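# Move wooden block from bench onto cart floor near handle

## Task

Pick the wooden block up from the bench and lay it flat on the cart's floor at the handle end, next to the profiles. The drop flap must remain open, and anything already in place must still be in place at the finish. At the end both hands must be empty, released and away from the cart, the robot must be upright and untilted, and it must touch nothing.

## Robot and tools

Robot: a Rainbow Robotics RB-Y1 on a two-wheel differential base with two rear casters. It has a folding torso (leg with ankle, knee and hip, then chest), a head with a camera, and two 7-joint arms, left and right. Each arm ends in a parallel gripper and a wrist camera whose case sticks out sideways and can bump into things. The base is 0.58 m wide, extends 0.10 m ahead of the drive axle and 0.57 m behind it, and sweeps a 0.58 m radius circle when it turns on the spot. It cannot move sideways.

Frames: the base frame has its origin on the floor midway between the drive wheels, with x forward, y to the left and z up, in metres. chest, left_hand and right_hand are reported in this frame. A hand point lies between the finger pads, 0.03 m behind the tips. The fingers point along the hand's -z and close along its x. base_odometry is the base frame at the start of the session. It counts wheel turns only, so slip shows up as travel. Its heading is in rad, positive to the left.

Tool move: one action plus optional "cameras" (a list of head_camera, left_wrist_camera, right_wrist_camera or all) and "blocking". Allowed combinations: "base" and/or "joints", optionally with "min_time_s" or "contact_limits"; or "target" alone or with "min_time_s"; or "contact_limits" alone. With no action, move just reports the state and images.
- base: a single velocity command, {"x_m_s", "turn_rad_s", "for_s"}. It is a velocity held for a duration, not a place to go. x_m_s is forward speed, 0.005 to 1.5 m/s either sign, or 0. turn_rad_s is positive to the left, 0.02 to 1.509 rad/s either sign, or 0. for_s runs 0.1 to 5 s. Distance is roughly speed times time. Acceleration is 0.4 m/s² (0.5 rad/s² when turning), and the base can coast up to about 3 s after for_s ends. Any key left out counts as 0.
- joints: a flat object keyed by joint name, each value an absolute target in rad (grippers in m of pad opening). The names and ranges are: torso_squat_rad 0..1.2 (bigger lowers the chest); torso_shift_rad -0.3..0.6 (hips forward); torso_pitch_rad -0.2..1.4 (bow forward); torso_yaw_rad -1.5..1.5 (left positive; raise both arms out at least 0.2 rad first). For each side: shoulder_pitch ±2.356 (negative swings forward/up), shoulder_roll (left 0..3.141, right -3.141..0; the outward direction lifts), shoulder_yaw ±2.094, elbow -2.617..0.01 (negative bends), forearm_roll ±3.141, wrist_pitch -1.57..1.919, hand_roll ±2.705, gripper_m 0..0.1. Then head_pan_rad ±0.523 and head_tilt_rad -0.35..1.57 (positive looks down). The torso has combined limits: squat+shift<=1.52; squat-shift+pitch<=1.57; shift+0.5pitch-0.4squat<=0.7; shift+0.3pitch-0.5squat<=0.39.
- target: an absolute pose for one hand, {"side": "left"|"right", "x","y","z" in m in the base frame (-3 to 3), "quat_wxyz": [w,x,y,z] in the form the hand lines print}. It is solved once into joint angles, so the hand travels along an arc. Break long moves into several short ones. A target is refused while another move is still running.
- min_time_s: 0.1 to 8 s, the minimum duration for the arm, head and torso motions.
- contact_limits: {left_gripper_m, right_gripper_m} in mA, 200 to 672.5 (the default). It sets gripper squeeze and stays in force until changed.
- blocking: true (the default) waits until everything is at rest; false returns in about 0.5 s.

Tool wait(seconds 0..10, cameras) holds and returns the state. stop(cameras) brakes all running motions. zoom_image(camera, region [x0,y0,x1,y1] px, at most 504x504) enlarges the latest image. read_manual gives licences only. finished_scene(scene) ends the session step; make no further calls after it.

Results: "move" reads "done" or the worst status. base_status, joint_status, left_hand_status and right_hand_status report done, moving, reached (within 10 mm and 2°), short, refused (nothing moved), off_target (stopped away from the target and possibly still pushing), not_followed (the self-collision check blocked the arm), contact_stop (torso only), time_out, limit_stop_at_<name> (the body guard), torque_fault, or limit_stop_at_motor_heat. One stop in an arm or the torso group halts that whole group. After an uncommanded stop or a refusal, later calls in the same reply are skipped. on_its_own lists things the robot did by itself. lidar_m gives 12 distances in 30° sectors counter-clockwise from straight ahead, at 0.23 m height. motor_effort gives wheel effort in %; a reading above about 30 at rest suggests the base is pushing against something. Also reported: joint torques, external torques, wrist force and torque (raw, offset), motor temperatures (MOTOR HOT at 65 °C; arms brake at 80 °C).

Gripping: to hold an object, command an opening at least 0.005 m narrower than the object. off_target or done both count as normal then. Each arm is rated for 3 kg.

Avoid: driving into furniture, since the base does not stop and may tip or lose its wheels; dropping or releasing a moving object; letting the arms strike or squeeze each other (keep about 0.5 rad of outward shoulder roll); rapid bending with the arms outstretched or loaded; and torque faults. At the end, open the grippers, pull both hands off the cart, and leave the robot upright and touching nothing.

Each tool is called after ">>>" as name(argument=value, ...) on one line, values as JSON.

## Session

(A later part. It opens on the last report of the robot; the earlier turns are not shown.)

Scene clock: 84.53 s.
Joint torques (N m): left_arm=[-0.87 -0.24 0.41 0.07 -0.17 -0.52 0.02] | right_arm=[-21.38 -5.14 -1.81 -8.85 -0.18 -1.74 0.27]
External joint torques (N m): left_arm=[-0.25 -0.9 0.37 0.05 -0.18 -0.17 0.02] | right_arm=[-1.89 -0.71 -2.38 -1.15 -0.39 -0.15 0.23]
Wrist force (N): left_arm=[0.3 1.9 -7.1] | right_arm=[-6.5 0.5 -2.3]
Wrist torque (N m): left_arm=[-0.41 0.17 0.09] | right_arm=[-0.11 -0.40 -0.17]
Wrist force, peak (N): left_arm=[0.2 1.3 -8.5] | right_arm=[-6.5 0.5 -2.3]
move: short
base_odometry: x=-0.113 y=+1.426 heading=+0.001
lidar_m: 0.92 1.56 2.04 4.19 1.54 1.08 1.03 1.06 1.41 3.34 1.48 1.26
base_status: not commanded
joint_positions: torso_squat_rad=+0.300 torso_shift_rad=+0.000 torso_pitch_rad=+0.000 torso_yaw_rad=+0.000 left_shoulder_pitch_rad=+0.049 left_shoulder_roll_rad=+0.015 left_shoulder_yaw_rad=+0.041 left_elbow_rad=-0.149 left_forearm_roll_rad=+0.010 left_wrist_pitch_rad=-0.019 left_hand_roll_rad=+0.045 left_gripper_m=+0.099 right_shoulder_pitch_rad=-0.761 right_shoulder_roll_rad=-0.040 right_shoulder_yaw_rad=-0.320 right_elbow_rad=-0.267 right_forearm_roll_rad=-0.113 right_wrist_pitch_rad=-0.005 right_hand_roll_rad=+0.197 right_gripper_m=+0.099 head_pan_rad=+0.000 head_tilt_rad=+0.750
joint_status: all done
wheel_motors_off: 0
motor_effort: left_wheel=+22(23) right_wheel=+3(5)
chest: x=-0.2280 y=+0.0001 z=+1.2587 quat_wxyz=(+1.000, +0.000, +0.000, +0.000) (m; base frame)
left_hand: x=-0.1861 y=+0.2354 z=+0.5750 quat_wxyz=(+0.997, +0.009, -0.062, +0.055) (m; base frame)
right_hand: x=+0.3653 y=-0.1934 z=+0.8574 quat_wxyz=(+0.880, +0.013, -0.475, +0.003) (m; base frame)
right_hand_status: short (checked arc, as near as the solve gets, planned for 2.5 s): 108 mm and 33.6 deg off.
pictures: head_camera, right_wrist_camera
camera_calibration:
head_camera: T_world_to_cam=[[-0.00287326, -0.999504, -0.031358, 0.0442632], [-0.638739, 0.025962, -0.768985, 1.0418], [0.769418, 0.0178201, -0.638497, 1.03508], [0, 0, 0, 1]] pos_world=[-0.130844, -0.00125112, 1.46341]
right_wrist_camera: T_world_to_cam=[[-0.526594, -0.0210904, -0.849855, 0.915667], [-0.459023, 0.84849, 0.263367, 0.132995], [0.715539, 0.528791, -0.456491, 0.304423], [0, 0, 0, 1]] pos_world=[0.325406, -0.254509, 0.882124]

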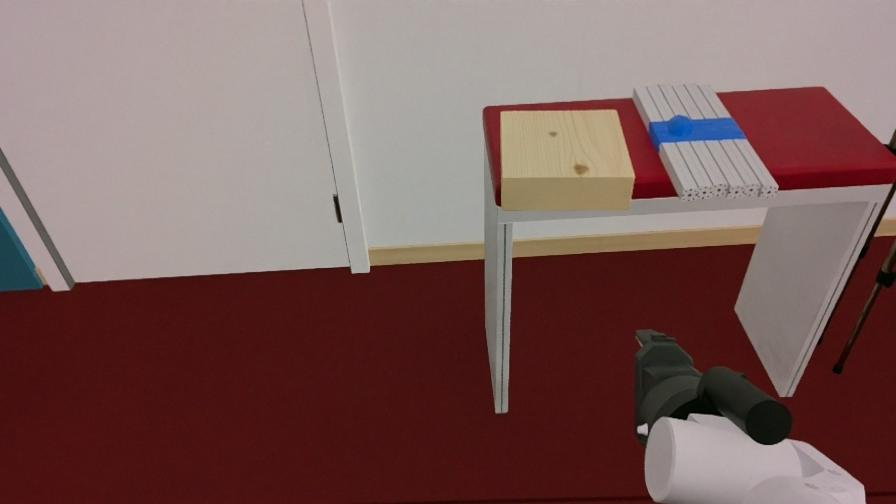

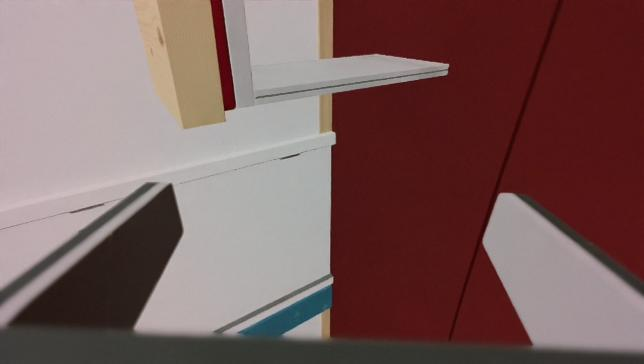

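>>> move(joints={"torso_squat_rad":0.8,"torso_pitch_rad":0.4,"right_shoulder_pitch_rad":-0.57,"right_shoulder_roll_rad":-0.05,"right_shoulder_yaw_rad":0,"right_elbow_rad":-1.16,"right_forearm_roll_rad":0,"right_wrist_pitch_rad":-0.24,"right_hand_roll_rad":0}, min_time_s=3)

>>> move(target={"side":"right","x":0.45,"y":-0.19,"z":0.79,"quat_wxyz":[0.7069,-0.0177,-0.7069,-0.0177]}, min_time_s=2, cameras=["head_camera","right_wrist_camera"])

Scene clock: 91.63 s.
Joint torques (N m): left_arm=[9.05 -0.28 0.8 4.49 -0.03 0.36 0.03] | right_arm=[-12.29 -1.83 0.65 -11.02 0.41 -2.16 -0.24]
External joint torques (N m): left_arm=[-1.11 -1.06 0.67 0.27 -0.03 -0.08 0.02] | right_arm=[0.52 -0.82 0.84 -1.55 0.2 -0.26 -0.29]
Wrist force (N): left_arm=[2.7 0.4 -7.3] | right_arm=[-7.7 0.5 0.7]
Wrist torque (N m): left_arm=[-0.20 0.32 0.09] | right_arm=[-0.11 -0.45 0.05]
Wrist force, peak (N): left_arm=[2.6 1.4 -8.3] | right_arm=[-8.2 1.0 0.9]
move: done
base_odometry: x=-0.113 y=+1.426 heading=+0.001
lidar_m: 0.91 1.55 2.05 4.19 1.55 1.09 1.03 1.07 1.41 3.35 1.47 1.25
base_status: not commanded
joint_positions: torso_squat_rad=+0.800 torso_shift_rad=+0.000 torso_pitch_rad=+0.400 torso_yaw_rad=+0.000 left_shoulder_pitch_rad=+0.049 left_shoulder_roll_rad=+0.015 left_shoulder_yaw_rad=+0.041 left_elbow_rad=-0.149 left_forearm_roll_rad=+0.010 left_wrist_pitch_rad=-0.019 left_hand_roll_rad=+0.045 left_gripper_m=+0.099 right_shoulder_pitch_rad=-0.570 right_shoulder_roll_rad=-0.050 right_shoulder_yaw_rad=+0.000 right_elbow_rad=-1.160 right_forearm_roll_rad=+0.000 right_wrist_pitch_rad=-0.240 right_hand_roll_rad=+0.000 right_gripper_m=+0.099 head_pan_rad=+0.000 head_tilt_rad=+0.750
joint_status: all done
wheel_motors_off: 0
motor_effort: left_wheel=+20(23) right_wheel=+2(6)
chest: x=-0.1075 y=+0.0001 z=+1.0532 quat_wxyz=(+0.980, +0.000, +0.199, +0.000) (m; base frame)
left_hand: x=-0.3352 y=+0.2354 z=+0.4073 quat_wxyz=(+0.989, +0.019, +0.138, +0.052) (m; base frame)
right_hand: x=+0.4543 y=-0.1305 z=+0.7525 quat_wxyz=(+0.714, +0.055, -0.694, +0.074) (m; base frame)
pictures: none

Scene clock: 93.97 s.
Joint torques (N m): left_arm=[9.1 -0.14 0.78 4.43 0.01 0.29 0.1] | right_arm=[-10.49 1.41 -1.71 -11.44 0.2 -1.36 0.18]
External joint torques (N m): left_arm=[-1.06 -0.92 0.65 0.21 0.01 -0.15 0.09] | right_arm=[1.34 2.33 -2.12 -1.64 -0.27 0.04 0.13]
Wrist force (N): left_arm=[3.3 0.4 -7.5] | right_arm=[-7.6 0.3 1.1]
Wrist torque (N m): left_arm=[-0.24 0.42 0.08] | right_arm=[-0.13 -0.44 -0.14]
Wrist force, peak (N): left_arm=[2.3 0.9 -8.3] | right_arm=[-7.9 0.6 1.1]
move: done
base_odometry: x=-0.113 y=+1.426 heading=+0.001
lidar_m: 0.93 1.53 2.05 4.20 1.56 1.08 1.02 1.07 1.39 3.35 1.47 1.25
base_status: not commanded
joint_positions: torso_squat_rad=+0.800 torso_shift_rad=+0.000 torso_pitch_rad=+0.400 torso_yaw_rad=+0.000 left_shoulder_pitch_rad=+0.049 left_shoulder_roll_rad=+0.015 left_shoulder_yaw_rad=+0.041 left_elbow_rad=-0.149 left_forearm_roll_rad=+0.010 left_wrist_pitch_rad=-0.019 left_hand_roll_rad=+0.045 left_gripper_m=+0.099 right_shoulder_pitch_rad=-0.494 right_shoulder_roll_rad=+0.000 right_shoulder_yaw_rad=-0.072 right_elbow_rad=-1.366 right_forearm_roll_rad=-0.717 right_wrist_pitch_rad=-0.201 right_hand_roll_rad=+0.741 right_gripper_m=+0.099 head_pan_rad=+0.000 head_tilt_rad=+0.750
joint_status: all done
wheel_motors_off: 0
motor_effort: left_wheel=+20(21) right_wheel=+3(4)
chest: x=-0.1075 y=+0.0001 z=+1.0532 quat_wxyz=(+0.980, +0.000, +0.199, +0.000) (m; base frame)
left_hand: x=-0.3352 y=+0.2354 z=+0.4073 quat_wxyz=(+0.989, +0.019, +0.138, +0.052) (m; base frame)
right_hand: x=+0.4501 y=-0.1899 z=+0.7898 quat_wxyz=(+0.704, -0.013, -0.710, -0.014) (m; base frame)
right_hand_status: reached (checked arc, planned for 2.0 s): 0 mm and 0.9 deg off.
pictures: head_camera, right_wrist_camera
camera_calibration:
head_camera: T_world_to_cam=[[-0.0149467, -0.999502, -0.0278074, 0.0331497], [-0.887783, 0.0260606, -0.459523, 0.608093], [0.460019, 0.0178186, -0.88773, 1.0403], [0, 0, 0, 1]] pos_world=[0.0617915, -0.00125082, 1.20386]
right_wrist_camera: T_world_to_cam=[[0.0345436, -0.0300366, -0.998952, 0.766523], [-0.472945, 0.880051, -0.0428159, 0.440943], [0.880415, 0.473928, 0.0161945, -0.246926], [0, 0, 0, 1]] pos_world=[0.399461, -0.248004, 0.788598]

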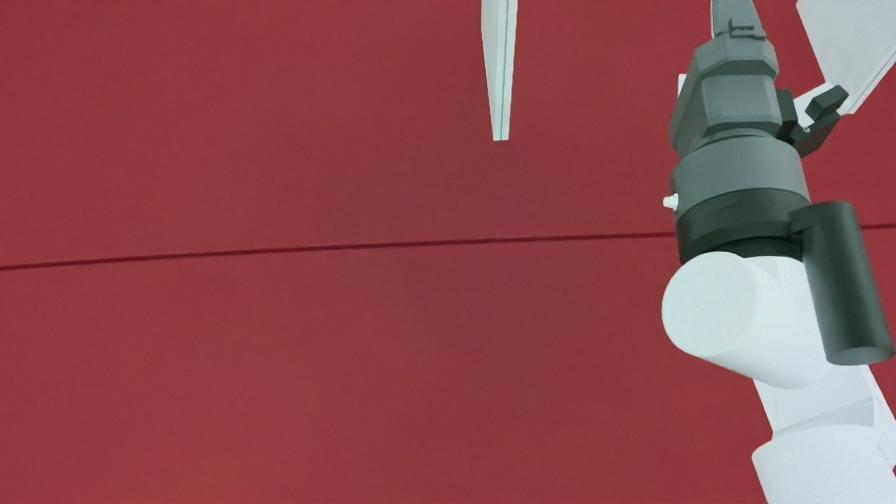

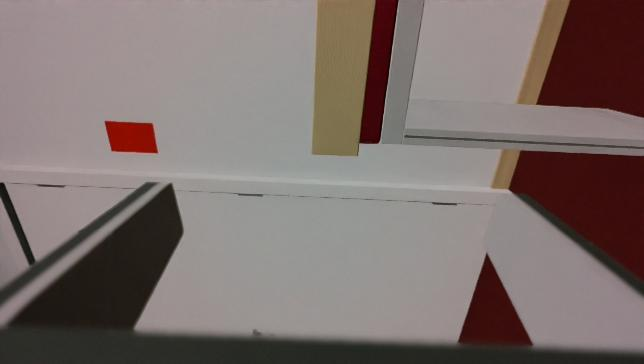

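>>> move(target={"side":"right","x":0.45,"y":-0.19,"z":0.777,"quat_wxyz":[0.7069,-0.0177,-0.7069,-0.0177]}, min_time_s=1)

>>> move(base={"x_m_s":0.2,"for_s":1.5}, joints={"head_tilt_rad":0.5}, cameras=["head_camera","right_wrist_camera"])

Scene clock: 99.07 s.
Joint torques (N m): left_arm=[8.62 -0.3 0.97 4.42 -0.1 0.26 -0.01] | right_arm=[-14.34 -2.02 1.64 -10.1 0.67 -1.74 -0.29]
External joint torques (N m): left_arm=[-1.54 -1.08 0.83 0.2 -0.1 -0.18 -0.03] | right_arm=[-2.45 -1.1 1.28 -0.42 0.15 -0.33 -0.34]
Wrist force (N): left_arm=[2.7 0.2 -7.4] | right_arm=[-7.1 1.0 1.2]
Wrist torque (N m): left_arm=[-0.15 0.31 0.07] | right_arm=[-0.17 -0.41 0.07]
Wrist force, peak (N): left_arm=[2.2 0.8 -8.8] | right_arm=[-7.8 0.9 0.8]
move: done
base_odometry: x=-0.113 y=+1.426 heading=+0.001
lidar_m: 0.92 1.55 2.05 4.20 1.54 1.08 1.03 1.06 1.41 3.35 1.48 1.26
base_status: not commanded
joint_positions: torso_squat_rad=+0.800 torso_shift_rad=+0.000 torso_pitch_rad=+0.400 torso_yaw_rad=+0.000 left_shoulder_pitch_rad=+0.049 left_shoulder_roll_rad=+0.015 left_shoulder_yaw_rad=+0.041 left_elbow_rad=-0.149 left_forearm_roll_rad=+0.010 left_wrist_pitch_rad=-0.019 left_hand_roll_rad=+0.045 left_gripper_m=+0.099 right_shoulder_pitch_rad=-0.504 right_shoulder_roll_rad=-0.004 right_shoulder_yaw_rad=-0.063 right_elbow_rad=-1.315 right_forearm_roll_rad=-0.716 right_wrist_pitch_rad=-0.239 right_hand_roll_rad=+0.731 right_gripper_m=+0.099 head_pan_rad=+0.000 head_tilt_rad=+0.750
joint_status: all done
wheel_motors_off: 0
motor_effort: left_wheel=+20(21) right_wheel=+2(4)
chest: x=-0.1075 y=+0.0001 z=+1.0532 quat_wxyz=(+0.980, +0.000, +0.199, +0.000) (m; base frame)
left_hand: x=-0.3352 y=+0.2354 z=+0.4073 quat_wxyz=(+0.989, +0.019, +0.138, +0.052) (m; base frame)
right_hand: x=+0.4492 y=-0.1903 z=+0.7770 quat_wxyz=(+0.708, -0.018, -0.706, -0.018) (m; base frame)
right_hand_status: reached (checked arc, planned for 1.0 s): 1 mm and 0.2 deg off.
pictures: none

Scene clock: 101.47 s.
Joint torques (N m): left_arm=[9.07 -0.41 0.96 4.47 -0.12 0.27 0.02] | right_arm=[-12.55 -1.41 1.43 -10.58 0.74 -1.56 -0.26]
External joint torques (N m): left_arm=[-1.08 -1.2 0.82 0.24 -0.12 -0.17 0] | right_arm=[-0.66 -0.49 1.06 -0.9 0.22 -0.14 -0.31]
Wrist force (N): left_arm=[2.2 1.0 -7.3] | right_arm=[-7.3 0.4 0.9]
Wrist torque (N m): left_arm=[-0.27 0.25 0.05] | right_arm=[-0.12 -0.44 0.08]
Wrist force, peak (N): left_arm=[2.6 1.6 -8.2] | right_arm=[-7.7 0.6 1.3]
move: done
base_odometry: x=+0.188 y=+1.427 heading=+0.001
lidar_m: 0.61 1.23 1.63 4.00 2.00 1.40 1.32 1.38 1.81 2.05 1.03 1.10
base_status: done (sent for 1.5 of 1.5 s)
joint_positions: torso_squat_rad=+0.800 torso_shift_rad=+0.000 torso_pitch_rad=+0.400 torso_yaw_rad=+0.000 left_shoulder_pitch_rad=+0.049 left_shoulder_roll_rad=+0.015 left_shoulder_yaw_rad=+0.041 left_elbow_rad=-0.149 left_forearm_roll_rad=+0.010 left_wrist_pitch_rad=-0.019 left_hand_roll_rad=+0.045 left_gripper_m=+0.099 right_shoulder_pitch_rad=-0.504 right_shoulder_roll_rad=-0.004 right_shoulder_yaw_rad=-0.063 right_elbow_rad=-1.315 right_forearm_roll_rad=-0.716 right_wrist_pitch_rad=-0.239 right_hand_roll_rad=+0.731 right_gripper_m=+0.099 head_pan_rad=+0.000 head_tilt_rad=+0.500
joint_status: all done
wheel_motors_off: 0
motor_effort: left_wheel=-6(48) right_wheel=+8(38)
chest: x=-0.1074 y=+0.0001 z=+1.0532 quat_wxyz=(+0.980, +0.000, +0.199, +0.000) (m; base frame)
left_hand: x=-0.3352 y=+0.2354 z=+0.4072 quat_wxyz=(+0.989, +0.019, +0.138, +0.052) (m; base frame)
right_hand: x=+0.4494 y=-0.1902 z=+0.7771 quat_wxyz=(+0.708, -0.018, -0.706, -0.018) (m; base frame)
pictures: head_camera, right_wrist_camera
camera_calibration:
head_camera: T_world_to_cam=[[-0.0076085, -0.999502, -0.0306398, 0.0366982], [-0.746574, 0.0260624, -0.664792, 0.86166], [0.665259, 0.0178168, -0.7464, 0.868497], [0, 0, 0, 1]] pos_world=[0.0657963, -0.00125081, 1.22219]
right_wrist_camera: T_world_to_cam=[[0.0219711, -0.0307341, -0.999286, 0.759638], [-0.462614, 0.88577, -0.0374142, 0.432498], [0.886288, 0.463105, 0.00524336, -0.24204], [0, 0, 0, 1]] pos_world=[0.397906, -0.247657, 0.776547]

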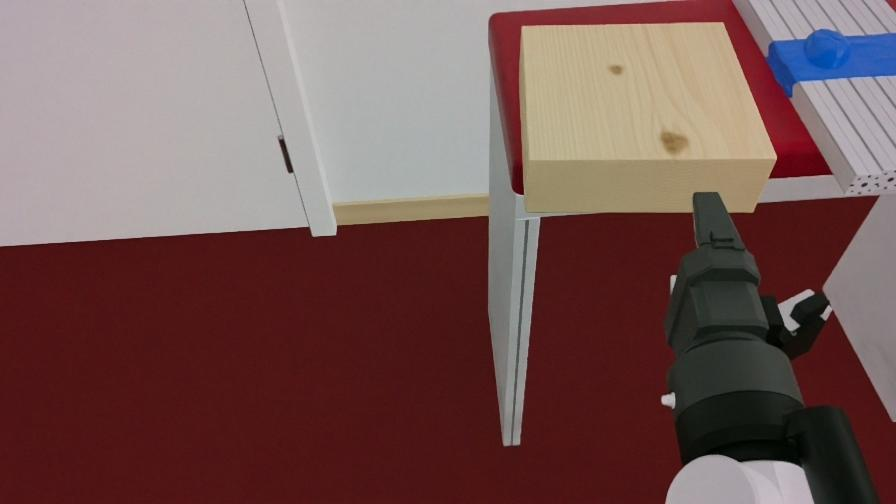

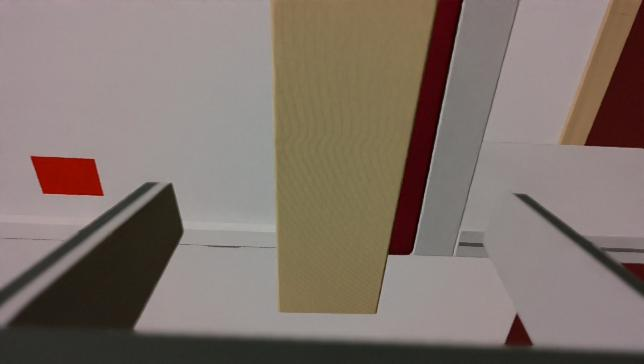

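>>> move(target={"side":"right","x":0.45,"y":-0.18,"z":0.777,"quat_wxyz":[0.7069,-0.0141,-0.7069,-0.0141]}, min_time_s=0.8)

>>> move(base={"x_m_s":0.1,"for_s":1.1}, cameras=["head_camera","right_wrist_camera"])

Scene clock: 106.17 s.
Joint torques (N m): left_arm=[9.29 -0.17 0.96 4.56 -0.02 0.29 0.02] | right_arm=[-14.29 1.33 1.61 -9.92 0.08 -1.67 0.23]
External joint torques (N m): left_arm=[-0.87 -0.96 0.82 0.34 -0.02 -0.15 0] | right_arm=[-2.3 1.98 1.21 -0.26 -0.45 -0.27 0.18]
Wrist force (N): left_arm=[2.2 0.0 -7.1] | right_arm=[-7.3 0.6 1.2]
Wrist torque (N m): left_arm=[-0.11 0.25 0.08] | right_arm=[-0.17 -0.40 -0.14]
Wrist force, peak (N): left_arm=[2.5 1.1 -8.1] | right_arm=[-7.8 0.5 1.2]
move: done
base_odometry: x=+0.188 y=+1.427 heading=+0.001
lidar_m: 0.62 1.22 1.65 4.00 2.00 1.40 1.32 1.38 1.80 2.03 1.03 1.12
base_status: not commanded
joint_positions: torso_squat_rad=+0.800 torso_shift_rad=+0.000 torso_pitch_rad=+0.400 torso_yaw_rad=+0.000 left_shoulder_pitch_rad=+0.049 left_shoulder_roll_rad=+0.015 left_shoulder_yaw_rad=+0.041 left_elbow_rad=-0.149 left_forearm_roll_rad=+0.010 left_wrist_pitch_rad=-0.019 left_hand_roll_rad=+0.045 left_gripper_m=+0.099 right_shoulder_pitch_rad=-0.511 right_shoulder_roll_rad=+0.000 right_shoulder_yaw_rad=-0.044 right_elbow_rad=-1.303 right_forearm_roll_rad=-0.724 right_wrist_pitch_rad=-0.253 right_hand_roll_rad=+0.740 right_gripper_m=+0.099 head_pan_rad=+0.000 head_tilt_rad=+0.500
joint_status: all done
wheel_motors_off: 0
motor_effort: left_wheel=-8(8) right_wheel=+9(11)
chest: x=-0.1075 y=+0.0001 z=+1.0532 quat_wxyz=(+0.980, +0.000, +0.199, +0.000) (m; base frame)
left_hand: x=-0.3352 y=+0.2354 z=+0.4072 quat_wxyz=(+0.989, +0.019, +0.138, +0.052) (m; base frame)
right_hand: x=+0.4498 y=-0.1806 z=+0.7768 quat_wxyz=(+0.707, -0.014, -0.707, -0.014) (m; base frame)
right_hand_status: reached (checked arc, planned for 0.8 s): 1 mm and 0.0 deg off.
pictures: none

Scene clock: 107.87 s.
Joint torques (N m): left_arm=[8.97 -0.37 0.96 4.47 -0.06 0.25 0.07] | right_arm=[-13.06 1.08 1.35 -10.48 0.06 -1.53 0.32]
External joint torques (N m): left_arm=[-1.19 -1.15 0.82 0.25 -0.06 -0.19 0.06] | right_arm=[-1.06 1.73 0.95 -0.82 -0.47 -0.12 0.27]
Wrist force (N): left_arm=[2.2 1.2 -7.0] | right_arm=[-7.5 0.5 1.0]
Wrist torque (N m): left_arm=[-0.29 0.24 0.08] | right_arm=[-0.16 -0.43 -0.12]
Wrist force, peak (N): left_arm=[2.9 0.7 -8.2] | right_arm=[-7.8 0.7 1.3]
move: done
base_odometry: x=+0.298 y=+1.427 heading=+0.000
lidar_m: 0.50 1.11 1.49 3.65 2.17 1.51 1.44 1.50 1.96 1.54 0.95 1.09
base_status: done (sent for 1.1 of 1.1 s)
joint_positions: torso_squat_rad=+0.800 torso_shift_rad=+0.000 torso_pitch_rad=+0.400 torso_yaw_rad=+0.000 left_shoulder_pitch_rad=+0.049 left_shoulder_roll_rad=+0.015 left_shoulder_yaw_rad=+0.041 left_elbow_rad=-0.149 left_forearm_roll_rad=+0.010 left_wrist_pitch_rad=-0.019 left_hand_roll_rad=+0.045 left_gripper_m=+0.099 right_shoulder_pitch_rad=-0.511 right_shoulder_roll_rad=+0.000 right_shoulder_yaw_rad=-0.044 right_elbow_rad=-1.303 right_forearm_roll_rad=-0.724 right_wrist_pitch_rad=-0.253 right_hand_roll_rad=+0.740 right_gripper_m=+0.099 head_pan_rad=+0.000 head_tilt_rad=+0.500
joint_status: not commanded
wheel_motors_off: 0
motor_effort: left_wheel=-10(25) right_wheel=+12(34)
chest: x=-0.1074 y=+0.0001 z=+1.0532 quat_wxyz=(+0.980, +0.000, +0.199, +0.000) (m; base frame)
left_hand: x=-0.3352 y=+0.2354 z=+0.4072 quat_wxyz=(+0.989, +0.019, +0.138, +0.052) (m; base frame)
right_hand: x=+0.4499 y=-0.1805 z=+0.7769 quat_wxyz=(+0.707, -0.014, -0.707, -0.014) (m; base frame)
pictures: head_camera, right_wrist_camera
camera_calibration:
head_camera: T_world_to_cam=[[-0.00760895, -0.999502, -0.0306402, 0.0366987], [-0.746574, 0.026063, -0.664792, 0.86166], [0.665259, 0.0178168, -0.7464, 0.868497], [0, 0, 0, 1]] pos_world=[0.0657963, -0.00125081, 1.22219]
right_wrist_camera: T_world_to_cam=[[0.0252088, -0.0304367, -0.999219, 0.758232], [-0.472127, 0.880679, -0.038737, 0.428557], [0.88117, 0.472735, 0.00783083, -0.245026], [0, 0, 0, 1]] pos_world=[0.399129, -0.238511, 0.776159]

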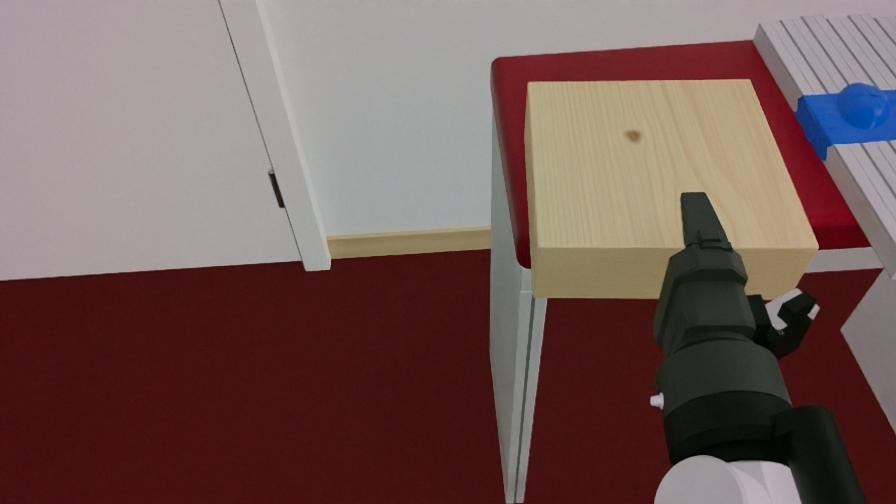

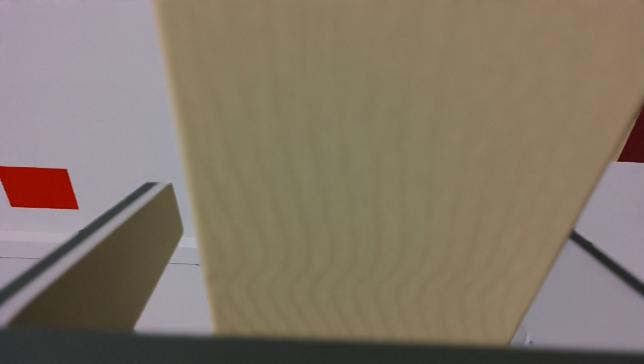

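>>> move(target={"side":"right","x":0.45,"y":-0.18,"z":0.767,"quat_wxyz":[0.7069,-0.0141,-0.7069,-0.0141]}, min_time_s=0.8)

>>> move(base={"x_m_s":0.05,"for_s":0.5}, cameras=["head_camera","right_wrist_camera"])

Scene clock: 112.73 s.
Joint torques (N m): left_arm=[9.24 -0.45 0.96 4.5 -0.09 0.18 -0.01] | right_arm=[-14.56 -1.91 1.26 -9.8 0.67 -1.76 -0.22]
External joint torques (N m): left_arm=[-0.92 -1.24 0.83 0.28 -0.09 -0.26 -0.03] | right_arm=[-2.5 -1.07 1.08 -0.27 0.1 -0.32 -0.27]
Wrist force (N): left_arm=[2.4 0.3 -7.7] | right_arm=[-7.2 0.8 0.9]
Wrist torque (N m): left_arm=[-0.17 0.27 0.05] | right_arm=[-0.19 -0.39 0.03]
Wrist force, peak (N): left_arm=[2.7 1.8 -8.4] | right_arm=[-8.0 0.2 1.2]
move: done
base_odometry: x=+0.298 y=+1.427 heading=+0.000
lidar_m: 0.51 1.13 1.50 3.65 2.17 1.52 1.43 1.49 1.95 1.52 0.97 1.09
base_status: not commanded
joint_positions: torso_squat_rad=+0.800 torso_shift_rad=+0.000 torso_pitch_rad=+0.400 torso_yaw_rad=+0.000 left_shoulder_pitch_rad=+0.049 left_shoulder_roll_rad=+0.015 left_shoulder_yaw_rad=+0.041 left_elbow_rad=-0.149 left_forearm_roll_rad=+0.010 left_wrist_pitch_rad=-0.019 left_hand_roll_rad=+0.045 left_gripper_m=+0.099 right_shoulder_pitch_rad=-0.521 right_shoulder_roll_rad=-0.019 right_shoulder_yaw_rad=-0.021 right_elbow_rad=-1.253 right_forearm_roll_rad=-0.724 right_wrist_pitch_rad=-0.294 right_hand_roll_rad=+0.713 right_gripper_m=+0.099 head_pan_rad=+0.000 head_tilt_rad=+0.500
joint_status: all done
wheel_motors_off: 0
motor_effort: left_wheel=-9(10) right_wheel=+8(11)
chest: x=-0.1074 y=+0.0001 z=+1.0532 quat_wxyz=(+0.980, +0.000, +0.199, +0.000) (m; base frame)
left_hand: x=-0.3352 y=+0.2354 z=+0.4072 quat_wxyz=(+0.989, +0.019, +0.138, +0.052) (m; base frame)
right_hand: x=+0.4494 y=-0.1806 z=+0.7670 quat_wxyz=(+0.708, -0.015, -0.706, -0.014) (m; base frame)
right_hand_status: reached (checked arc, planned for 0.8 s): 1 mm and 0.2 deg off.
pictures: none

Scene clock: 113.70 s.
Joint torques (N m): left_arm=[9.32 -0.09 0.86 4.6 -0.02 0.2 0.06] | right_arm=[-13.54 -1.47 1.12 -10.08 0.75 -1.59 -0.25]
External joint torques (N m): left_arm=[-0.83 -0.88 0.72 0.38 -0.02 -0.24 0.04] | right_arm=[-1.47 -0.62 0.94 -0.54 0.18 -0.15 -0.3]
Wrist force (N): left_arm=[2.4 0.9 -7.1] | right_arm=[-7.6 0.9 1.6]
Wrist torque (N m): left_arm=[-0.24 0.26 0.07] | right_arm=[-0.19 -0.45 0.03]
Wrist force, peak (N): left_arm=[3.0 1.0 -7.8] | right_arm=[-7.8 0.5 0.9]
move: done
base_odometry: x=+0.323 y=+1.427 heading=-0.001
lidar_m: 0.49 1.09 1.46 3.56 2.22 1.55 1.46 1.52 1.99 1.40 0.96 1.09
base_status: done (sent for 0.5 of 0.5 s)
joint_positions: torso_squat_rad=+0.800 torso_shift_rad=+0.000 torso_pitch_rad=+0.400 torso_yaw_rad=+0.000 left_shoulder_pitch_rad=+0.049 left_shoulder_roll_rad=+0.015 left_shoulder_yaw_rad=+0.041 left_elbow_rad=-0.149 left_forearm_roll_rad=+0.010 left_wrist_pitch_rad=-0.019 left_hand_roll_rad=+0.045 left_gripper_m=+0.099 right_shoulder_pitch_rad=-0.522 right_shoulder_roll_rad=-0.019 right_shoulder_yaw_rad=-0.021 right_elbow_rad=-1.253 right_forearm_roll_rad=-0.724 right_wrist_pitch_rad=-0.294 right_hand_roll_rad=+0.713 right_gripper_m=+0.099 head_pan_rad=+0.000 head_tilt_rad=+0.500
joint_status: not commanded
wheel_motors_off: 0
motor_effort: left_wheel=-8(23) right_wheel=+9(33)
chest: x=-0.1074 y=+0.0001 z=+1.0532 quat_wxyz=(+0.980, +0.000, +0.199, +0.000) (m; base frame)
left_hand: x=-0.3352 y=+0.2354 z=+0.4072 quat_wxyz=(+0.989, +0.019, +0.138, +0.052) (m; base frame)
right_hand: x=+0.4494 y=-0.1806 z=+0.7671 quat_wxyz=(+0.708, -0.015, -0.706, -0.014) (m; base frame)
pictures: head_camera, right_wrist_camera
camera_calibration:
head_camera: T_world_to_cam=[[-0.0076085, -0.999502, -0.0306398, 0.0366982], [-0.746574, 0.0260624, -0.664792, 0.86166], [0.665259, 0.0178168, -0.7464, 0.868497], [0, 0, 0, 1]] pos_world=[0.0657963, -0.00125081, 1.22219]
right_wrist_camera: T_world_to_cam=[[0.021589, -0.0307641, -0.999293, 0.750061], [-0.470859, 0.881419, -0.0373078, 0.426477], [0.881944, 0.471332, 0.00454342, -0.24253], [0, 0, 0, 1]] pos_world=[0.398516, -0.238518, 0.766544]

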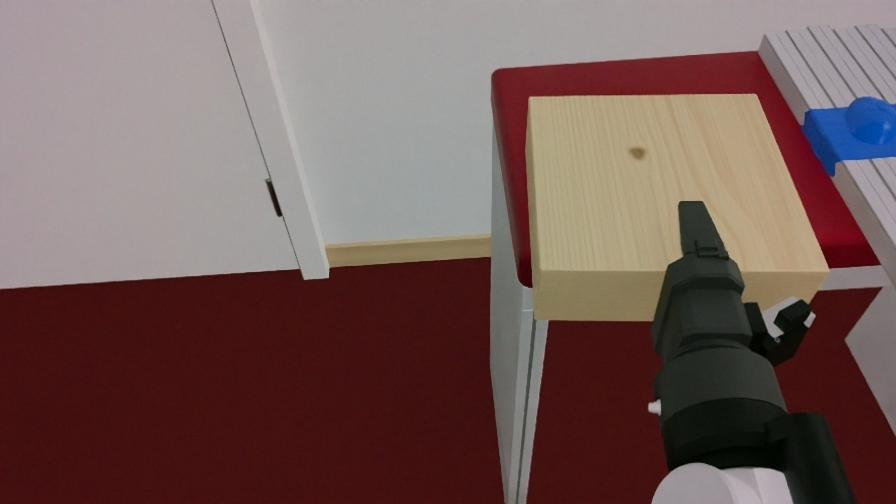

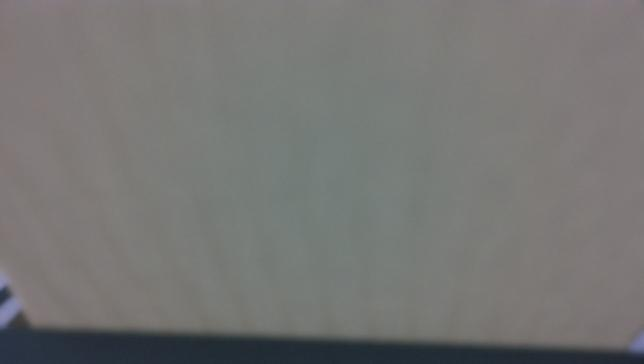

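>>> move(joints={"right_gripper_m":0.045})

>>> move(target={"side":"right","x":0.45,"y":-0.18,"z":0.85,"quat_wxyz":[0.7069,-0.0141,-0.7069,-0.0141]}, min_time_s=2, cameras=["head_camera"])

Scene clock: 115.93 s.
Joint torques (N m): left_arm=[9.06 -0.12 0.81 4.49 -0.14 0.19 -0.15] | right_arm=[-12.12 -1.63 1.28 -8.06 0.55 -0.3 -0.14]
External joint torques (N m): left_arm=[-1.09 -0.91 0.67 0.27 -0.14 -0.25 -0.16] | right_arm=[-0.04 -0.78 1.09 1.48 -0.02 1.14 -0.19]
Wrist force (N): left_arm=[3.2 1.2 -7.1] | right_arm=[-1.7 0.5 3.9]
Wrist torque (N m): left_arm=[-0.29 0.35 0.07] | right_arm=[-0.11 -0.89 -0.09]
Wrist force, peak (N): left_arm=[2.6 0.7 -8.5] | right_arm=[-7.7 0.7 0.8]
move: off_target
base_odometry: x=+0.323 y=+1.427 heading=-0.001
lidar_m: 0.49 1.10 1.46 3.57 2.21 1.53 1.45 1.52 1.98 1.40 0.95 1.09
base_status: not commanded
joint_positions: torso_squat_rad=+0.800 torso_shift_rad=+0.000 torso_pitch_rad=+0.400 torso_yaw_rad=+0.000 left_shoulder_pitch_rad=+0.049 left_shoulder_roll_rad=+0.015 left_shoulder_yaw_rad=+0.041 left_elbow_rad=-0.149 left_forearm_roll_rad=+0.010 left_wrist_pitch_rad=-0.019 left_hand_roll_rad=+0.045 left_gripper_m=+0.099 right_shoulder_pitch_rad=-0.522 right_shoulder_roll_rad=-0.019 right_shoulder_yaw_rad=-0.021 right_elbow_rad=-1.253 right_forearm_roll_rad=-0.724 right_wrist_pitch_rad=-0.294 right_hand_roll_rad=+0.713 right_gripper_m=+0.076 head_pan_rad=+0.000 head_tilt_rad=+0.500
joint_status: right_gripper_m off_target (ended at +0.076, target +0.045)
wheel_motors_off: 0
motor_effort: left_wheel=-8(9) right_wheel=+10(11)
chest: x=-0.1075 y=+0.0001 z=+1.0532 quat_wxyz=(+0.980, +0.000, +0.199, +0.000) (m; base frame)
left_hand: x=-0.3351 y=+0.2354 z=+0.4072 quat_wxyz=(+0.989, +0.019, +0.138, +0.052) (m; base frame)
right_hand: x=+0.4496 y=-0.1805 z=+0.7676 quat_wxyz=(+0.708, -0.015, -0.706, -0.014) (m; base frame)
pictures: none

Scene clock: 118.27 s.
Joint torques (N m): left_arm=[9.15 -0.07 0.94 4.44 -0.03 0.29 -0.04] | right_arm=[-20.92 -2.3 -0.12 -22.28 1.47 2.69 -0.18]
External joint torques (N m): left_arm=[-1.03 -0.86 0.81 0.21 -0.03 -0.15 -0.06] | right_arm=[-9.21 -1.42 0.39 -12.17 0.96 2.02 -0.23]
Wrist force (N): left_arm=[2.6 0.9 -7.7] | right_arm=[-24.4 1.3 1.1]
Wrist torque (N m): left_arm=[-0.23 0.30 0.05] | right_arm=[-0.05 1.16 0.19]
Wrist force, peak (N): left_arm=[2.6 0.5 -8.0] | right_arm=[-25.4 2.3 0.7]
move: done
base_odometry: x=+0.323 y=+1.427 heading=-0.001
lidar_m: 0.48 1.10 1.45 3.55 2.21 1.55 1.46 1.51 1.99 1.40 0.95 1.10
base_status: not commanded
joint_positions: torso_squat_rad=+0.800 torso_shift_rad=+0.000 torso_pitch_rad=+0.401 torso_yaw_rad=+0.000 left_shoulder_pitch_rad=+0.049 left_shoulder_roll_rad=+0.015 left_shoulder_yaw_rad=+0.041 left_elbow_rad=-0.149 left_forearm_roll_rad=+0.010 left_wrist_pitch_rad=-0.019 left_hand_roll_rad=+0.045 left_gripper_m=+0.099 right_shoulder_pitch_rad=-0.465 right_shoulder_roll_rad=-0.072 right_shoulder_yaw_rad=+0.057 right_elbow_rad=-1.630 right_forearm_roll_rad=-1.967 right_wrist_pitch_rad=-0.273 right_hand_roll_rad=+1.934 right_gripper_m=+0.074 head_pan_rad=+0.000 head_tilt_rad=+0.500
joint_status: all done
wheel_motors_off: 0
motor_effort: left_wheel=-7(9) right_wheel=+9(10)
chest: x=-0.1072 y=+0.0000 z=+1.0531 quat_wxyz=(+0.980, +0.000, +0.199, +0.000) (m; base frame)
left_hand: x=-0.3353 y=+0.2354 z=+0.4073 quat_wxyz=(+0.989, +0.019, +0.138, +0.052) (m; base frame)
right_hand: x=+0.4495 y=-0.1803 z=+0.8462 quat_wxyz=(+0.707, -0.015, -0.707, -0.015) (m; base frame)
right_hand_status: reached (checked arc, planned for 2.0 s): 4 mm and 0.1 deg off.
pictures: head_camera
camera_calibration:
head_camera: T_world_to_cam=[[-0.0075576, -0.9995, -0.0307128, 0.0367831], [-0.746957, 0.0260626, -0.664361, 0.861317], [0.664829, 0.0179202, -0.746781, 0.868718], [0, 0, 0, 1]] pos_world=[0.0660963, -0.00125107, 1.2221]

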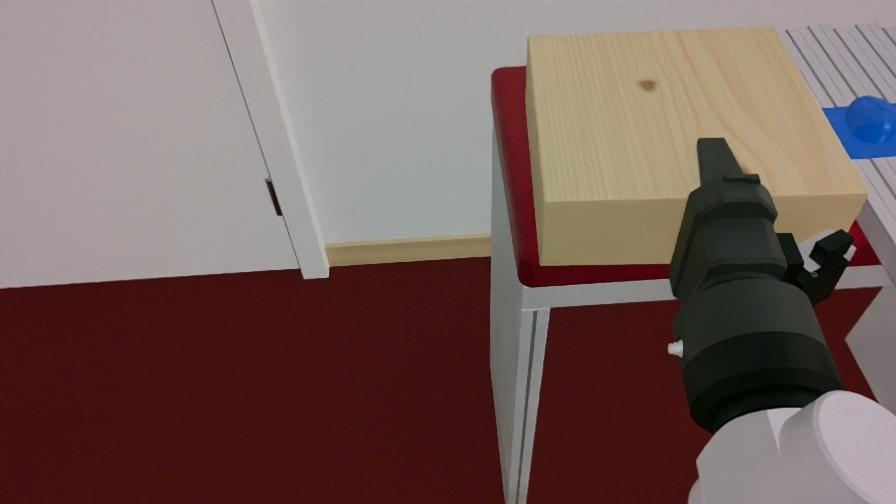

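>>> move(base={"x_m_s":-0.3,"for_s":1.75})

>>> move(base={"turn_rad_s":-0.7,"for_s":2.2667})

>>> move(base={"x_m_s":0.4,"for_s":4.275})

>>> move(base={"turn_rad_s":0.7,"for_s":2.2333}, cameras=["head_camera"])

Scene clock: 139.53 s.
Joint torques (N m): left_arm=[8.38 -0.15 0.97 4.37 -0.11 0.25 0.1] | right_arm=[-22.37 -2.22 -0.32 -22.34 1.62 2.67 -0.3]
External joint torques (N m): left_arm=[-1.79 -0.94 0.83 0.14 -0.11 -0.19 0.08] | right_arm=[-10.66 -1.34 0.19 -12.23 1.11 1.99 -0.35]
Wrist force (N): left_arm=[2.9 1.2 -7.3] | right_arm=[-24.1 0.9 1.0]
Wrist torque (N m): left_arm=[-0.29 0.34 0.10] | right_arm=[-0.21 1.12 0.18]
Wrist force, peak (N): left_arm=[2.6 0.7 -8.8] | right_arm=[-26.0 0.2 -0.2]
move: done
base_odometry: x=-0.207 y=+1.427 heading=-0.002
lidar_m: 1.02 1.66 2.15 4.19 1.39 0.99 0.93 0.97 1.28 3.02 1.52 1.33
base_status: done (sent for 1.77 of 1.77 s)
joint_positions: torso_squat_rad=+0.800 torso_shift_rad=+0.000 torso_pitch_rad=+0.401 torso_yaw_rad=+0.000 left_shoulder_pitch_rad=+0.049 left_shoulder_roll_rad=+0.015 left_shoulder_yaw_rad=+0.041 left_elbow_rad=-0.149 left_forearm_roll_rad=+0.010 left_wrist_pitch_rad=-0.019 left_hand_roll_rad=+0.045 left_gripper_m=+0.099 right_shoulder_pitch_rad=-0.464 right_shoulder_roll_rad=-0.072 right_shoulder_yaw_rad=+0.057 right_elbow_rad=-1.630 right_forearm_roll_rad=-1.967 right_wrist_pitch_rad=-0.273 right_hand_roll_rad=+1.934 right_gripper_m=+0.074 head_pan_rad=+0.000 head_tilt_rad=+0.500
joint_status: not commanded
wheel_motors_off: 0
motor_effort: left_wheel=-12(27) right_wheel=+14(49)
chest: x=-0.1072 y=+0.0000 z=+1.0531 quat_wxyz=(+0.980, +0.000, +0.199, +0.000) (m; base frame)
left_hand: x=-0.3354 y=+0.2354 z=+0.4074 quat_wxyz=(+0.989, +0.019, +0.138, +0.052) (m; base frame)
right_hand: x=+0.4494 y=-0.1803 z=+0.8460 quat_wxyz=(+0.707, -0.015, -0.707, -0.015) (m; base frame)
pictures: none

Scene clock: 143.50 s.
Joint torques (N m): left_arm=[8.47 -0.32 1.13 4.54 -0.03 0.18 0.02] | right_arm=[-22.15 -2.02 -0.81 -22.2 1.38 2.56 -0.28]
External joint torques (N m): left_arm=[-1.71 -1.11 0.99 0.31 -0.03 -0.26 0.01] | right_arm=[-10.45 -1.13 -0.3 -12.09 0.87 1.88 -0.33]
Wrist force (N): left_arm=[2.9 0.7 -8.1] | right_arm=[-24.5 2.2 0.8]
Wrist torque (N m): left_arm=[-0.23 0.34 0.10] | right_arm=[-0.11 1.17 0.21]
Wrist force, peak (N): left_arm=[2.5 0.9 -8.3] | right_arm=[-25.5 1.1 0.3]
move: done
base_odometry: x=-0.208 y=+1.427 heading=-1.588
lidar_m: 2.76 1.51 1.32 1.02 1.63 2.13 4.19 1.47 1.01 0.94 0.95 1.23
base_status: done (sent for 2.27 of 2.27 s)
joint_positions: torso_squat_rad=+0.800 torso_shift_rad=+0.000 torso_pitch_rad=+0.401 torso_yaw_rad=+0.000 left_shoulder_pitch_rad=+0.049 left_shoulder_roll_rad=+0.015 left_shoulder_yaw_rad=+0.041 left_elbow_rad=-0.149 left_forearm_roll_rad=+0.010 left_wrist_pitch_rad=-0.019 left_hand_roll_rad=+0.045 left_gripper_m=+0.099 right_shoulder_pitch_rad=-0.464 right_shoulder_roll_rad=-0.072 right_shoulder_yaw_rad=+0.057 right_elbow_rad=-1.630 right_forearm_roll_rad=-1.967 right_wrist_pitch_rad=-0.273 right_hand_roll_rad=+1.934 right_gripper_m=+0.074 head_pan_rad=+0.000 head_tilt_rad=+0.500
joint_status: not commanded
wheel_motors_off: 0
motor_effort: left_wheel=+16(51) right_wheel=+1(46)
chest: x=-0.1071 y=+0.0000 z=+1.0531 quat_wxyz=(+0.980, +0.000, +0.199, +0.000) (m; base frame)
left_hand: x=-0.3354 y=+0.2354 z=+0.4074 quat_wxyz=(+0.989, +0.019, +0.138, +0.052) (m; base frame)
right_hand: x=+0.4494 y=-0.1803 z=+0.8460 quat_wxyz=(+0.707, -0.015, -0.707, -0.015) (m; base frame)
pictures: none

Scene clock: 149.10 s.
Joint torques (N m): left_arm=[9.08 -0.15 1 4.4 -0.16 0.21 -0.01] | right_arm=[-22.31 -1.87 -0.81 -22.29 1.42 2.5 -0.23]
External joint torques (N m): left_arm=[-1.1 -0.94 0.86 0.17 -0.16 -0.23 -0.02] | right_arm=[-10.61 -0.99 -0.3 -12.18 0.92 1.83 -0.28]
Wrist force (N): left_arm=[2.4 0.8 -7.1] | right_arm=[-24.8 1.1 0.2]
Wrist torque (N m): left_arm=[-0.24 0.27 0.11] | right_arm=[-0.11 1.18 0.20]
Wrist force, peak (N): left_arm=[3.0 0.9 -8.2] | right_arm=[-25.9 1.5 0.1]
move: done
base_odometry: x=-0.237 y=-0.279 heading=-1.588
lidar_m: 2.34 2.75 1.01 0.94 0.97 1.94 4.65 1.23 0.86 0.79 0.79 1.03
base_status: done (sent for 4.27 of 4.27 s)
joint_positions: torso_squat_rad=+0.800 torso_shift_rad=+0.000 torso_pitch_rad=+0.401 torso_yaw_rad=+0.000 left_shoulder_pitch_rad=+0.049 left_shoulder_roll_rad=+0.015 left_shoulder_yaw_rad=+0.041 left_elbow_rad=-0.149 left_forearm_roll_rad=+0.010 left_wrist_pitch_rad=-0.019 left_hand_roll_rad=+0.045 left_gripper_m=+0.099 right_shoulder_pitch_rad=-0.464 right_shoulder_roll_rad=-0.073 right_shoulder_yaw_rad=+0.057 right_elbow_rad=-1.630 right_forearm_roll_rad=-1.967 right_wrist_pitch_rad=-0.273 right_hand_roll_rad=+1.934 right_gripper_m=+0.074 head_pan_rad=+0.000 head_tilt_rad=+0.500
joint_status: not commanded
wheel_motors_off: 0
motor_effort: left_wheel=+1(49) right_wheel=+0(39)
chest: x=-0.1070 y=+0.0000 z=+1.0531 quat_wxyz=(+0.980, +0.000, +0.199, +0.000) (m; base frame)
left_hand: x=-0.3353 y=+0.2354 z=+0.4074 quat_wxyz=(+0.989, +0.019, +0.138, +0.052) (m; base frame)
right_hand: x=+0.4495 y=-0.1803 z=+0.8458 quat_wxyz=(+0.707, -0.015, -0.707, -0.015) (m; base frame)
pictures: none

Scene clock: 153.03 s.
Joint torques (N m): left_arm=[9.01 -0.38 1.02 4.46 -0.06 0.4 0.02] | right_arm=[-22.54 -1.61 -0.97 -22.22 1.4 2.54 -0.3]
External joint torques (N m): left_arm=[-1.17 -1.17 0.88 0.23 -0.06 -0.04 0.01] | right_arm=[-10.83 -0.74 -0.46 -12.12 0.9 1.86 -0.35]
Motor temperatures (°C): left_arm=[31 28 32 36 35 33 38] | right_arm=[35 30 32 35 36 37 34]
Wrist force (N): left_arm=[2.3 0.6 -7.4] | right_arm=[-24.4 0.7 0.4]
Wrist torque (N m): left_arm=[-0.25 0.26 0.07] | right_arm=[-0.15 1.09 0.19]
Wrist force, peak (N): left_arm=[2.6 1.5 -8.1] | right_arm=[-25.7 0.7 0.2]
move: done
base_odometry: x=-0.237 y=-0.279 heading=-0.025
lidar_m: 0.95 0.97 1.94 4.47 1.22 0.83 0.79 0.81 1.06 2.38 2.75 1.01
base_status: done (sent for 2.23 of 2.23 s)
joint_positions: torso_squat_rad=+0.800 torso_shift_rad=+0.000 torso_pitch_rad=+0.401 torso_yaw_rad=+0.000 left_shoulder_pitch_rad=+0.049 left_shoulder_roll_rad=+0.015 left_shoulder_yaw_rad=+0.041 left_elbow_rad=-0.149 left_forearm_roll_rad=+0.010 left_wrist_pitch_rad=-0.019 left_hand_roll_rad=+0.045 left_gripper_m=+0.099 right_shoulder_pitch_rad=-0.464 right_shoulder_roll_rad=-0.073 right_shoulder_yaw_rad=+0.057 right_elbow_rad=-1.630 right_forearm_roll_rad=-1.967 right_wrist_pitch_rad=-0.273 right_hand_roll_rad=+1.934 right_gripper_m=+0.074 head_pan_rad=+0.000 head_tilt_rad=+0.500
joint_status: not commanded
wheel_motors_off: 0
motor_effort: left_wheel=+0(41) right_wheel=+17(38)
chest: x=-0.1070 y=+0.0000 z=+1.0531 quat_wxyz=(+0.980, +0.000, +0.199, +0.000) (m; base frame)
left_hand: x=-0.3353 y=+0.2354 z=+0.4074 quat_wxyz=(+0.989, +0.019, +0.138, +0.052) (m; base frame)
right_hand: x=+0.4495 y=-0.1803 z=+0.8458 quat_wxyz=(+0.707, -0.015, -0.707, -0.015) (m; base frame)
pictures: head_camera
camera_calibration:
head_camera: T_world_to_cam=[[-0.00756639, -0.9995, -0.0307098, 0.0366785], [-0.747145, 0.0260621, -0.66415, 0.861158], [0.664618, 0.0179195, -0.746968, 0.868756], [0, 0, 0, 1]] pos_world=[0.0662963, -0.00135107, 1.222]

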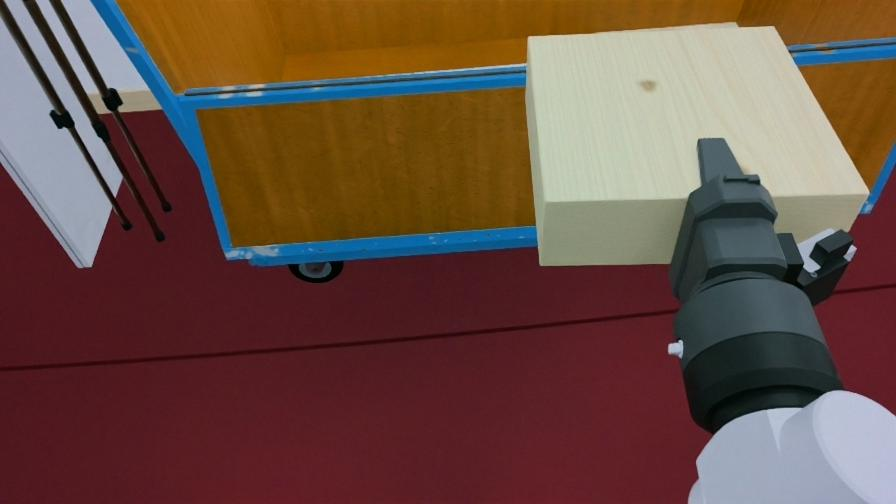

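>>> move(joints={"left_shoulder_roll_rad":0.4,"left_shoulder_pitch_rad":-0.3,"left_elbow_rad":-0.5,"right_shoulder_roll_rad":-0.3}, min_time_s=1.5)

>>> move(joints={"torso_yaw_rad":1.2,"torso_pitch_rad":0.2}, min_time_s=4, cameras=["head_camera"])

Scene clock: 157.53 s.
Joint torques (N m): left_arm=[-1.57 8.87 3.13 -3.05 0 -0.94 0] | right_arm=[-22.19 -7.61 -5.09 -21.83 1.54 0.79 -0.35]
External joint torques (N m): left_arm=[0.48 -1.71 1 -0.23 -0.06 -0.11 0.01] | right_arm=[-10.45 -2.47 -1.97 -12.1 0.97 0.64 -0.39]
Wrist force (N): left_arm=[-2.6 -0.5 -6.7] | right_arm=[-23.8 7.0 2.0]
Wrist torque (N m): left_arm=[-0.20 -0.05 0.10] | right_arm=[0.17 1.10 0.23]
Wrist force, peak (N): left_arm=[2.3 0.9 -8.5] | right_arm=[-25.3 1.2 0.6]
move: done
base_odometry: x=-0.237 y=-0.279 heading=-0.025
lidar_m: 0.95 0.96 1.95 4.47 1.22 0.84 0.79 0.82 1.04 2.39 2.74 1.01
base_status: not commanded
joint_positions: torso_squat_rad=+0.800 torso_shift_rad=+0.000 torso_pitch_rad=+0.401 torso_yaw_rad=+0.000 left_shoulder_pitch_rad=-0.300 left_shoulder_roll_rad=+0.400 left_shoulder_yaw_rad=+0.041 left_elbow_rad=-0.500 left_forearm_roll_rad=+0.010 left_wrist_pitch_rad=-0.019 left_hand_roll_rad=+0.045 left_gripper_m=+0.099 right_shoulder_pitch_rad=-0.464 right_shoulder_roll_rad=-0.299 right_shoulder_yaw_rad=+0.057 right_elbow_rad=-1.630 right_forearm_roll_rad=-1.967 right_wrist_pitch_rad=-0.272 right_hand_roll_rad=+1.934 right_gripper_m=+0.074 head_pan_rad=+0.000 head_tilt_rad=+0.500
joint_status: all done
wheel_motors_off: 0
motor_effort: left_wheel=+0(2) right_wheel=+18(20)
chest: x=-0.1070 y=+0.0000 z=+1.0531 quat_wxyz=(+0.980, +0.000, +0.199, +0.000) (m; base frame)
left_hand: x=+0.1123 y=+0.4727 z=+0.4405 quat_wxyz=(+0.961, +0.167, -0.213, -0.062) (m; base frame)
right_hand: x=+0.4590 y=-0.2460 z=+0.8628 quat_wxyz=(+0.689, -0.097, -0.716, +0.061) (m; base frame)
pictures: none

Scene clock: 161.83 s.
Joint torques (N m): left_arm=[-8.81 13.45 3.96 -5.7 -0.04 -1.4 0.01] | right_arm=[-28.62 -4.23 -3.51 -21.82 1.48 2.13 -0.13]
External joint torques (N m): left_arm=[1.14 -2.42 0.85 -0.26 -0.13 -0.17 0.03] | right_arm=[-10.87 -1.99 -2.16 -12.17 0.99 1.49 -0.17]
Wrist force (N): left_arm=[-3.0 -1.9 -4.7] | right_arm=[-23.4 1.5 9.4]
Wrist torque (N m): left_arm=[-0.09 -0.03 0.09] | right_arm=[0.02 1.07 0.18]
Wrist force, peak (N): left_arm=[-2.5 -0.9 -7.5] | right_arm=[-24.7 6.1 1.9]
move: done
base_odometry: x=-0.237 y=-0.279 heading=-0.025
lidar_m: 0.94 0.97 1.94 4.47 1.22 0.83 0.79 0.82 1.05 2.38 2.76 1.01
base_status: not commanded
joint_positions: torso_squat_rad=+0.800 torso_shift_rad=+0.000 torso_pitch_rad=+0.201 torso_yaw_rad=+1.200 left_shoulder_pitch_rad=-0.300 left_shoulder_roll_rad=+0.400 left_shoulder_yaw_rad=+0.041 left_elbow_rad=-0.500 left_forearm_roll_rad=+0.010 left_wrist_pitch_rad=-0.019 left_hand_roll_rad=+0.045 left_gripper_m=+0.099 right_shoulder_pitch_rad=-0.464 right_shoulder_roll_rad=-0.299 right_shoulder_yaw_rad=+0.058 right_elbow_rad=-1.630 right_forearm_roll_rad=-1.967 right_wrist_pitch_rad=-0.273 right_hand_roll_rad=+1.934 right_gripper_m=+0.074 head_pan_rad=+0.000 head_tilt_rad=+0.500
joint_status: all done
wheel_motors_off: 0
motor_effort: left_wheel=+1(1) right_wheel=+17(20)
chest: x=-0.1661 y=+0.0002 z=+1.0714 quat_wxyz=(+0.821, +0.056, +0.083, +0.562) (m; base frame)
left_hand: x=-0.5367 y=+0.5825 z=+0.6584 quat_wxyz=(+0.777, +0.418, -0.154, +0.445) (m; base frame)
right_hand: x=+0.2792 y=+0.4660 z=+1.0272 quat_wxyz=(+0.490, +0.417, -0.707, +0.294) (m; base frame)
pictures: head_camera
camera_calibration:
head_camera: T_world_to_cam=[[0.908386, -0.357613, -0.216675, 0.388357], [-0.356197, -0.390425, -0.848936, 1.09224], [0.218995, 0.84834, -0.482038, 0.563554], [0, 0, 0, 1]] pos_world=[-0.0871423, 0.0872333, 1.28304]

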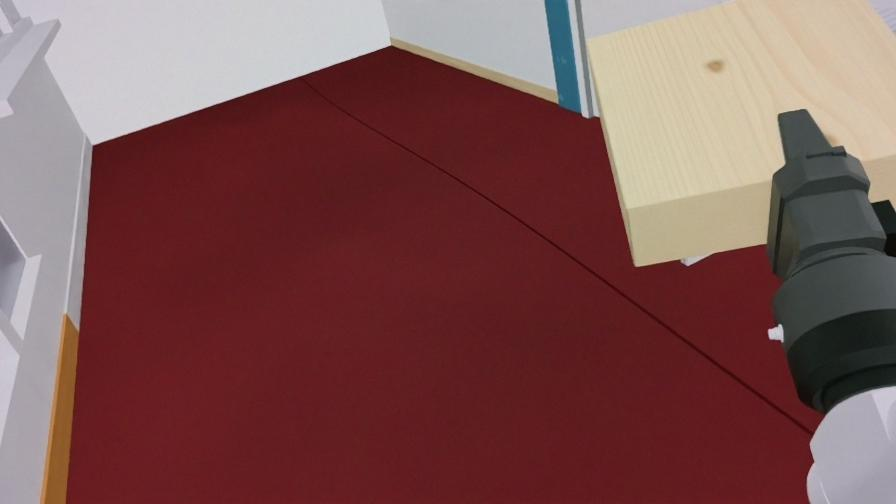

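>>> move(target={"side":"right","x":0.40,"y":0.15,"z":1.0,"quat_wxyz":[0.4902,0.5096,-0.4902,0.5096]}, min_time_s=4)

>>> move(joints={"head_pan_rad":-0.52,"head_tilt_rad":0.6}, cameras=["head_camera"])

Scene clock: 172.13 s.
Joint torques (N m): left_arm=[-8.84 13.26 3.86 -5.66 -0.06 -1.41 -0.07] | right_arm=[-6.79 -14.71 -18.46 -7.46 -5.61 -0.36 -0.57]
External joint torques (N m): left_arm=[1.11 -2.61 0.75 -0.22 -0.15 -0.18 -0.05] | right_arm=[-5.41 -2.4 -8.23 -3.82 -4.47 -0.3 -0.62]
Wrist force (N): left_arm=[-2.6 -1.8 -4.9] | right_arm=[-25.0 0.9 0.6]
Wrist torque (N m): left_arm=[-0.05 0.00 0.10] | right_arm=[-0.12 1.11 0.42]
Wrist force, peak (N): left_arm=[-3.4 -2.4 -6.1] | right_arm=[-25.6 0.2 4.5]
move: done
base_odometry: x=-0.237 y=-0.279 heading=-0.025
lidar_m: 0.94 0.97 1.95 4.45 1.23 0.83 0.78 0.82 1.05 2.37 2.73 0.99
base_status: not commanded
joint_positions: torso_squat_rad=+0.800 torso_shift_rad=+0.000 torso_pitch_rad=+0.201 torso_yaw_rad=+1.200 left_shoulder_pitch_rad=-0.300 left_shoulder_roll_rad=+0.400 left_shoulder_yaw_rad=+0.041 left_elbow_rad=-0.500 left_forearm_roll_rad=+0.010 left_wrist_pitch_rad=-0.019 left_hand_roll_rad=+0.045 left_gripper_m=+0.099 right_shoulder_pitch_rad=+0.730 right_shoulder_roll_rad=-1.141 right_shoulder_yaw_rad=-0.789 right_elbow_rad=-1.827 right_forearm_roll_rad=-2.729 right_wrist_pitch_rad=+0.698 right_hand_roll_rad=+1.533 right_gripper_m=+0.074 head_pan_rad=+0.000 head_tilt_rad=+0.500
joint_status: all done
wheel_motors_off: 0
motor_effort: left_wheel=+2(2) right_wheel=+18(21)
chest: x=-0.1661 y=+0.0002 z=+1.0714 quat_wxyz=(+0.821, +0.056, +0.083, +0.562) (m; base frame)
left_hand: x=-0.5366 y=+0.5825 z=+0.6584 quat_wxyz=(+0.777, +0.418, -0.154, +0.445) (m; base frame)
right_hand: x=+0.4001 y=+0.1496 z=+0.9983 quat_wxyz=(+0.492, +0.509, -0.489, +0.510) (m; base frame)
right_hand_status: reached (checked arc, planned for 4.0 s): 2 mm and 0.2 deg off.
pictures: none

Scene clock: 173.13 s.
Joint torques (N m): left_arm=[-8.64 13.76 3.98 -5.8 -0.03 -1.38 -0.16] | right_arm=[-6.78 -14.56 -18.85 -7.67 -5.53 -0.34 -0.58]
External joint torques (N m): left_arm=[1.31 -2.11 0.87 -0.36 -0.12 -0.15 -0.14] | right_arm=[-5.4 -2.26 -8.62 -4.03 -4.39 -0.28 -0.63]
Wrist force (N): left_arm=[-3.3 -1.1 -5.8] | right_arm=[-24.4 1.1 1.0]
Wrist torque (N m): left_arm=[-0.16 0.01 0.11] | right_arm=[-0.20 1.15 0.40]
Wrist force, peak (N): left_arm=[-3.4 -1.5 -6.1] | right_arm=[-24.9 0.9 1.1]
move: done
base_odometry: x=-0.237 y=-0.279 heading=-0.025
lidar_m: 0.95 0.98 1.95 4.46 1.22 0.83 0.78 0.81 1.05 2.39 2.74 1.00
base_status: not commanded
joint_positions: torso_squat_rad=+0.800 torso_shift_rad=+0.000 torso_pitch_rad=+0.201 torso_yaw_rad=+1.200 left_shoulder_pitch_rad=-0.300 left_shoulder_roll_rad=+0.400 left_shoulder_yaw_rad=+0.041 left_elbow_rad=-0.500 left_forearm_roll_rad=+0.010 left_wrist_pitch_rad=-0.019 left_hand_roll_rad=+0.045 left_gripper_m=+0.099 right_shoulder_pitch_rad=+0.730 right_shoulder_roll_rad=-1.141 right_shoulder_yaw_rad=-0.789 right_elbow_rad=-1.827 right_forearm_roll_rad=-2.729 right_wrist_pitch_rad=+0.698 right_hand_roll_rad=+1.533 right_gripper_m=+0.074 head_pan_rad=-0.520 head_tilt_rad=+0.600
joint_status: all done
wheel_motors_off: 0
motor_effort: left_wheel=+1(2) right_wheel=+18(21)
chest: x=-0.1661 y=+0.0002 z=+1.0714 quat_wxyz=(+0.821, +0.056, +0.083, +0.562) (m; base frame)
left_hand: x=-0.5366 y=+0.5825 z=+0.6584 quat_wxyz=(+0.777, +0.418, -0.154, +0.445) (m; base frame)
right_hand: x=+0.4001 y=+0.1496 z=+0.9983 quat_wxyz=(+0.492, +0.509, -0.489, +0.510) (m; base frame)
pictures: head_camera
camera_calibration:
head_camera: T_world_to_cam=[[0.610933, -0.7761, -0.156299, 0.285384], [-0.580487, -0.304894, -0.755032, 0.945045], [0.538326, 0.552004, -0.636786, 0.803479], [0, 0, 0, 1]] pos_world=[-0.0582973, 0.0661017, 1.26979]

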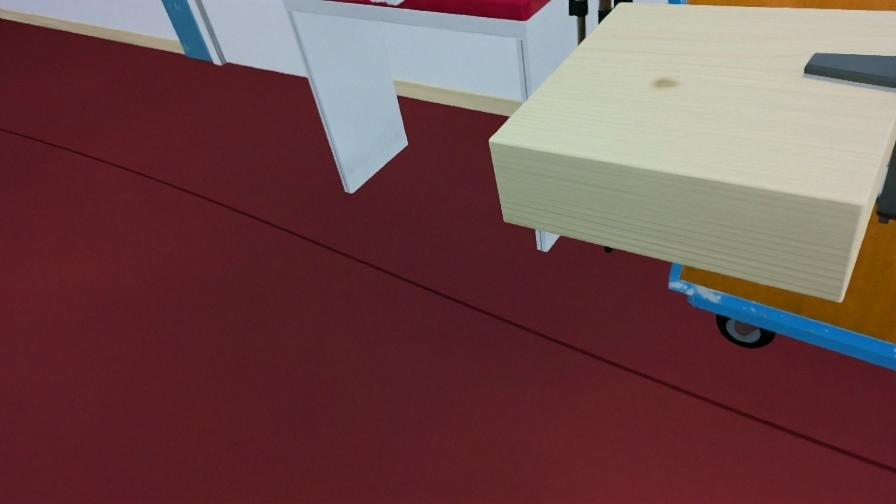

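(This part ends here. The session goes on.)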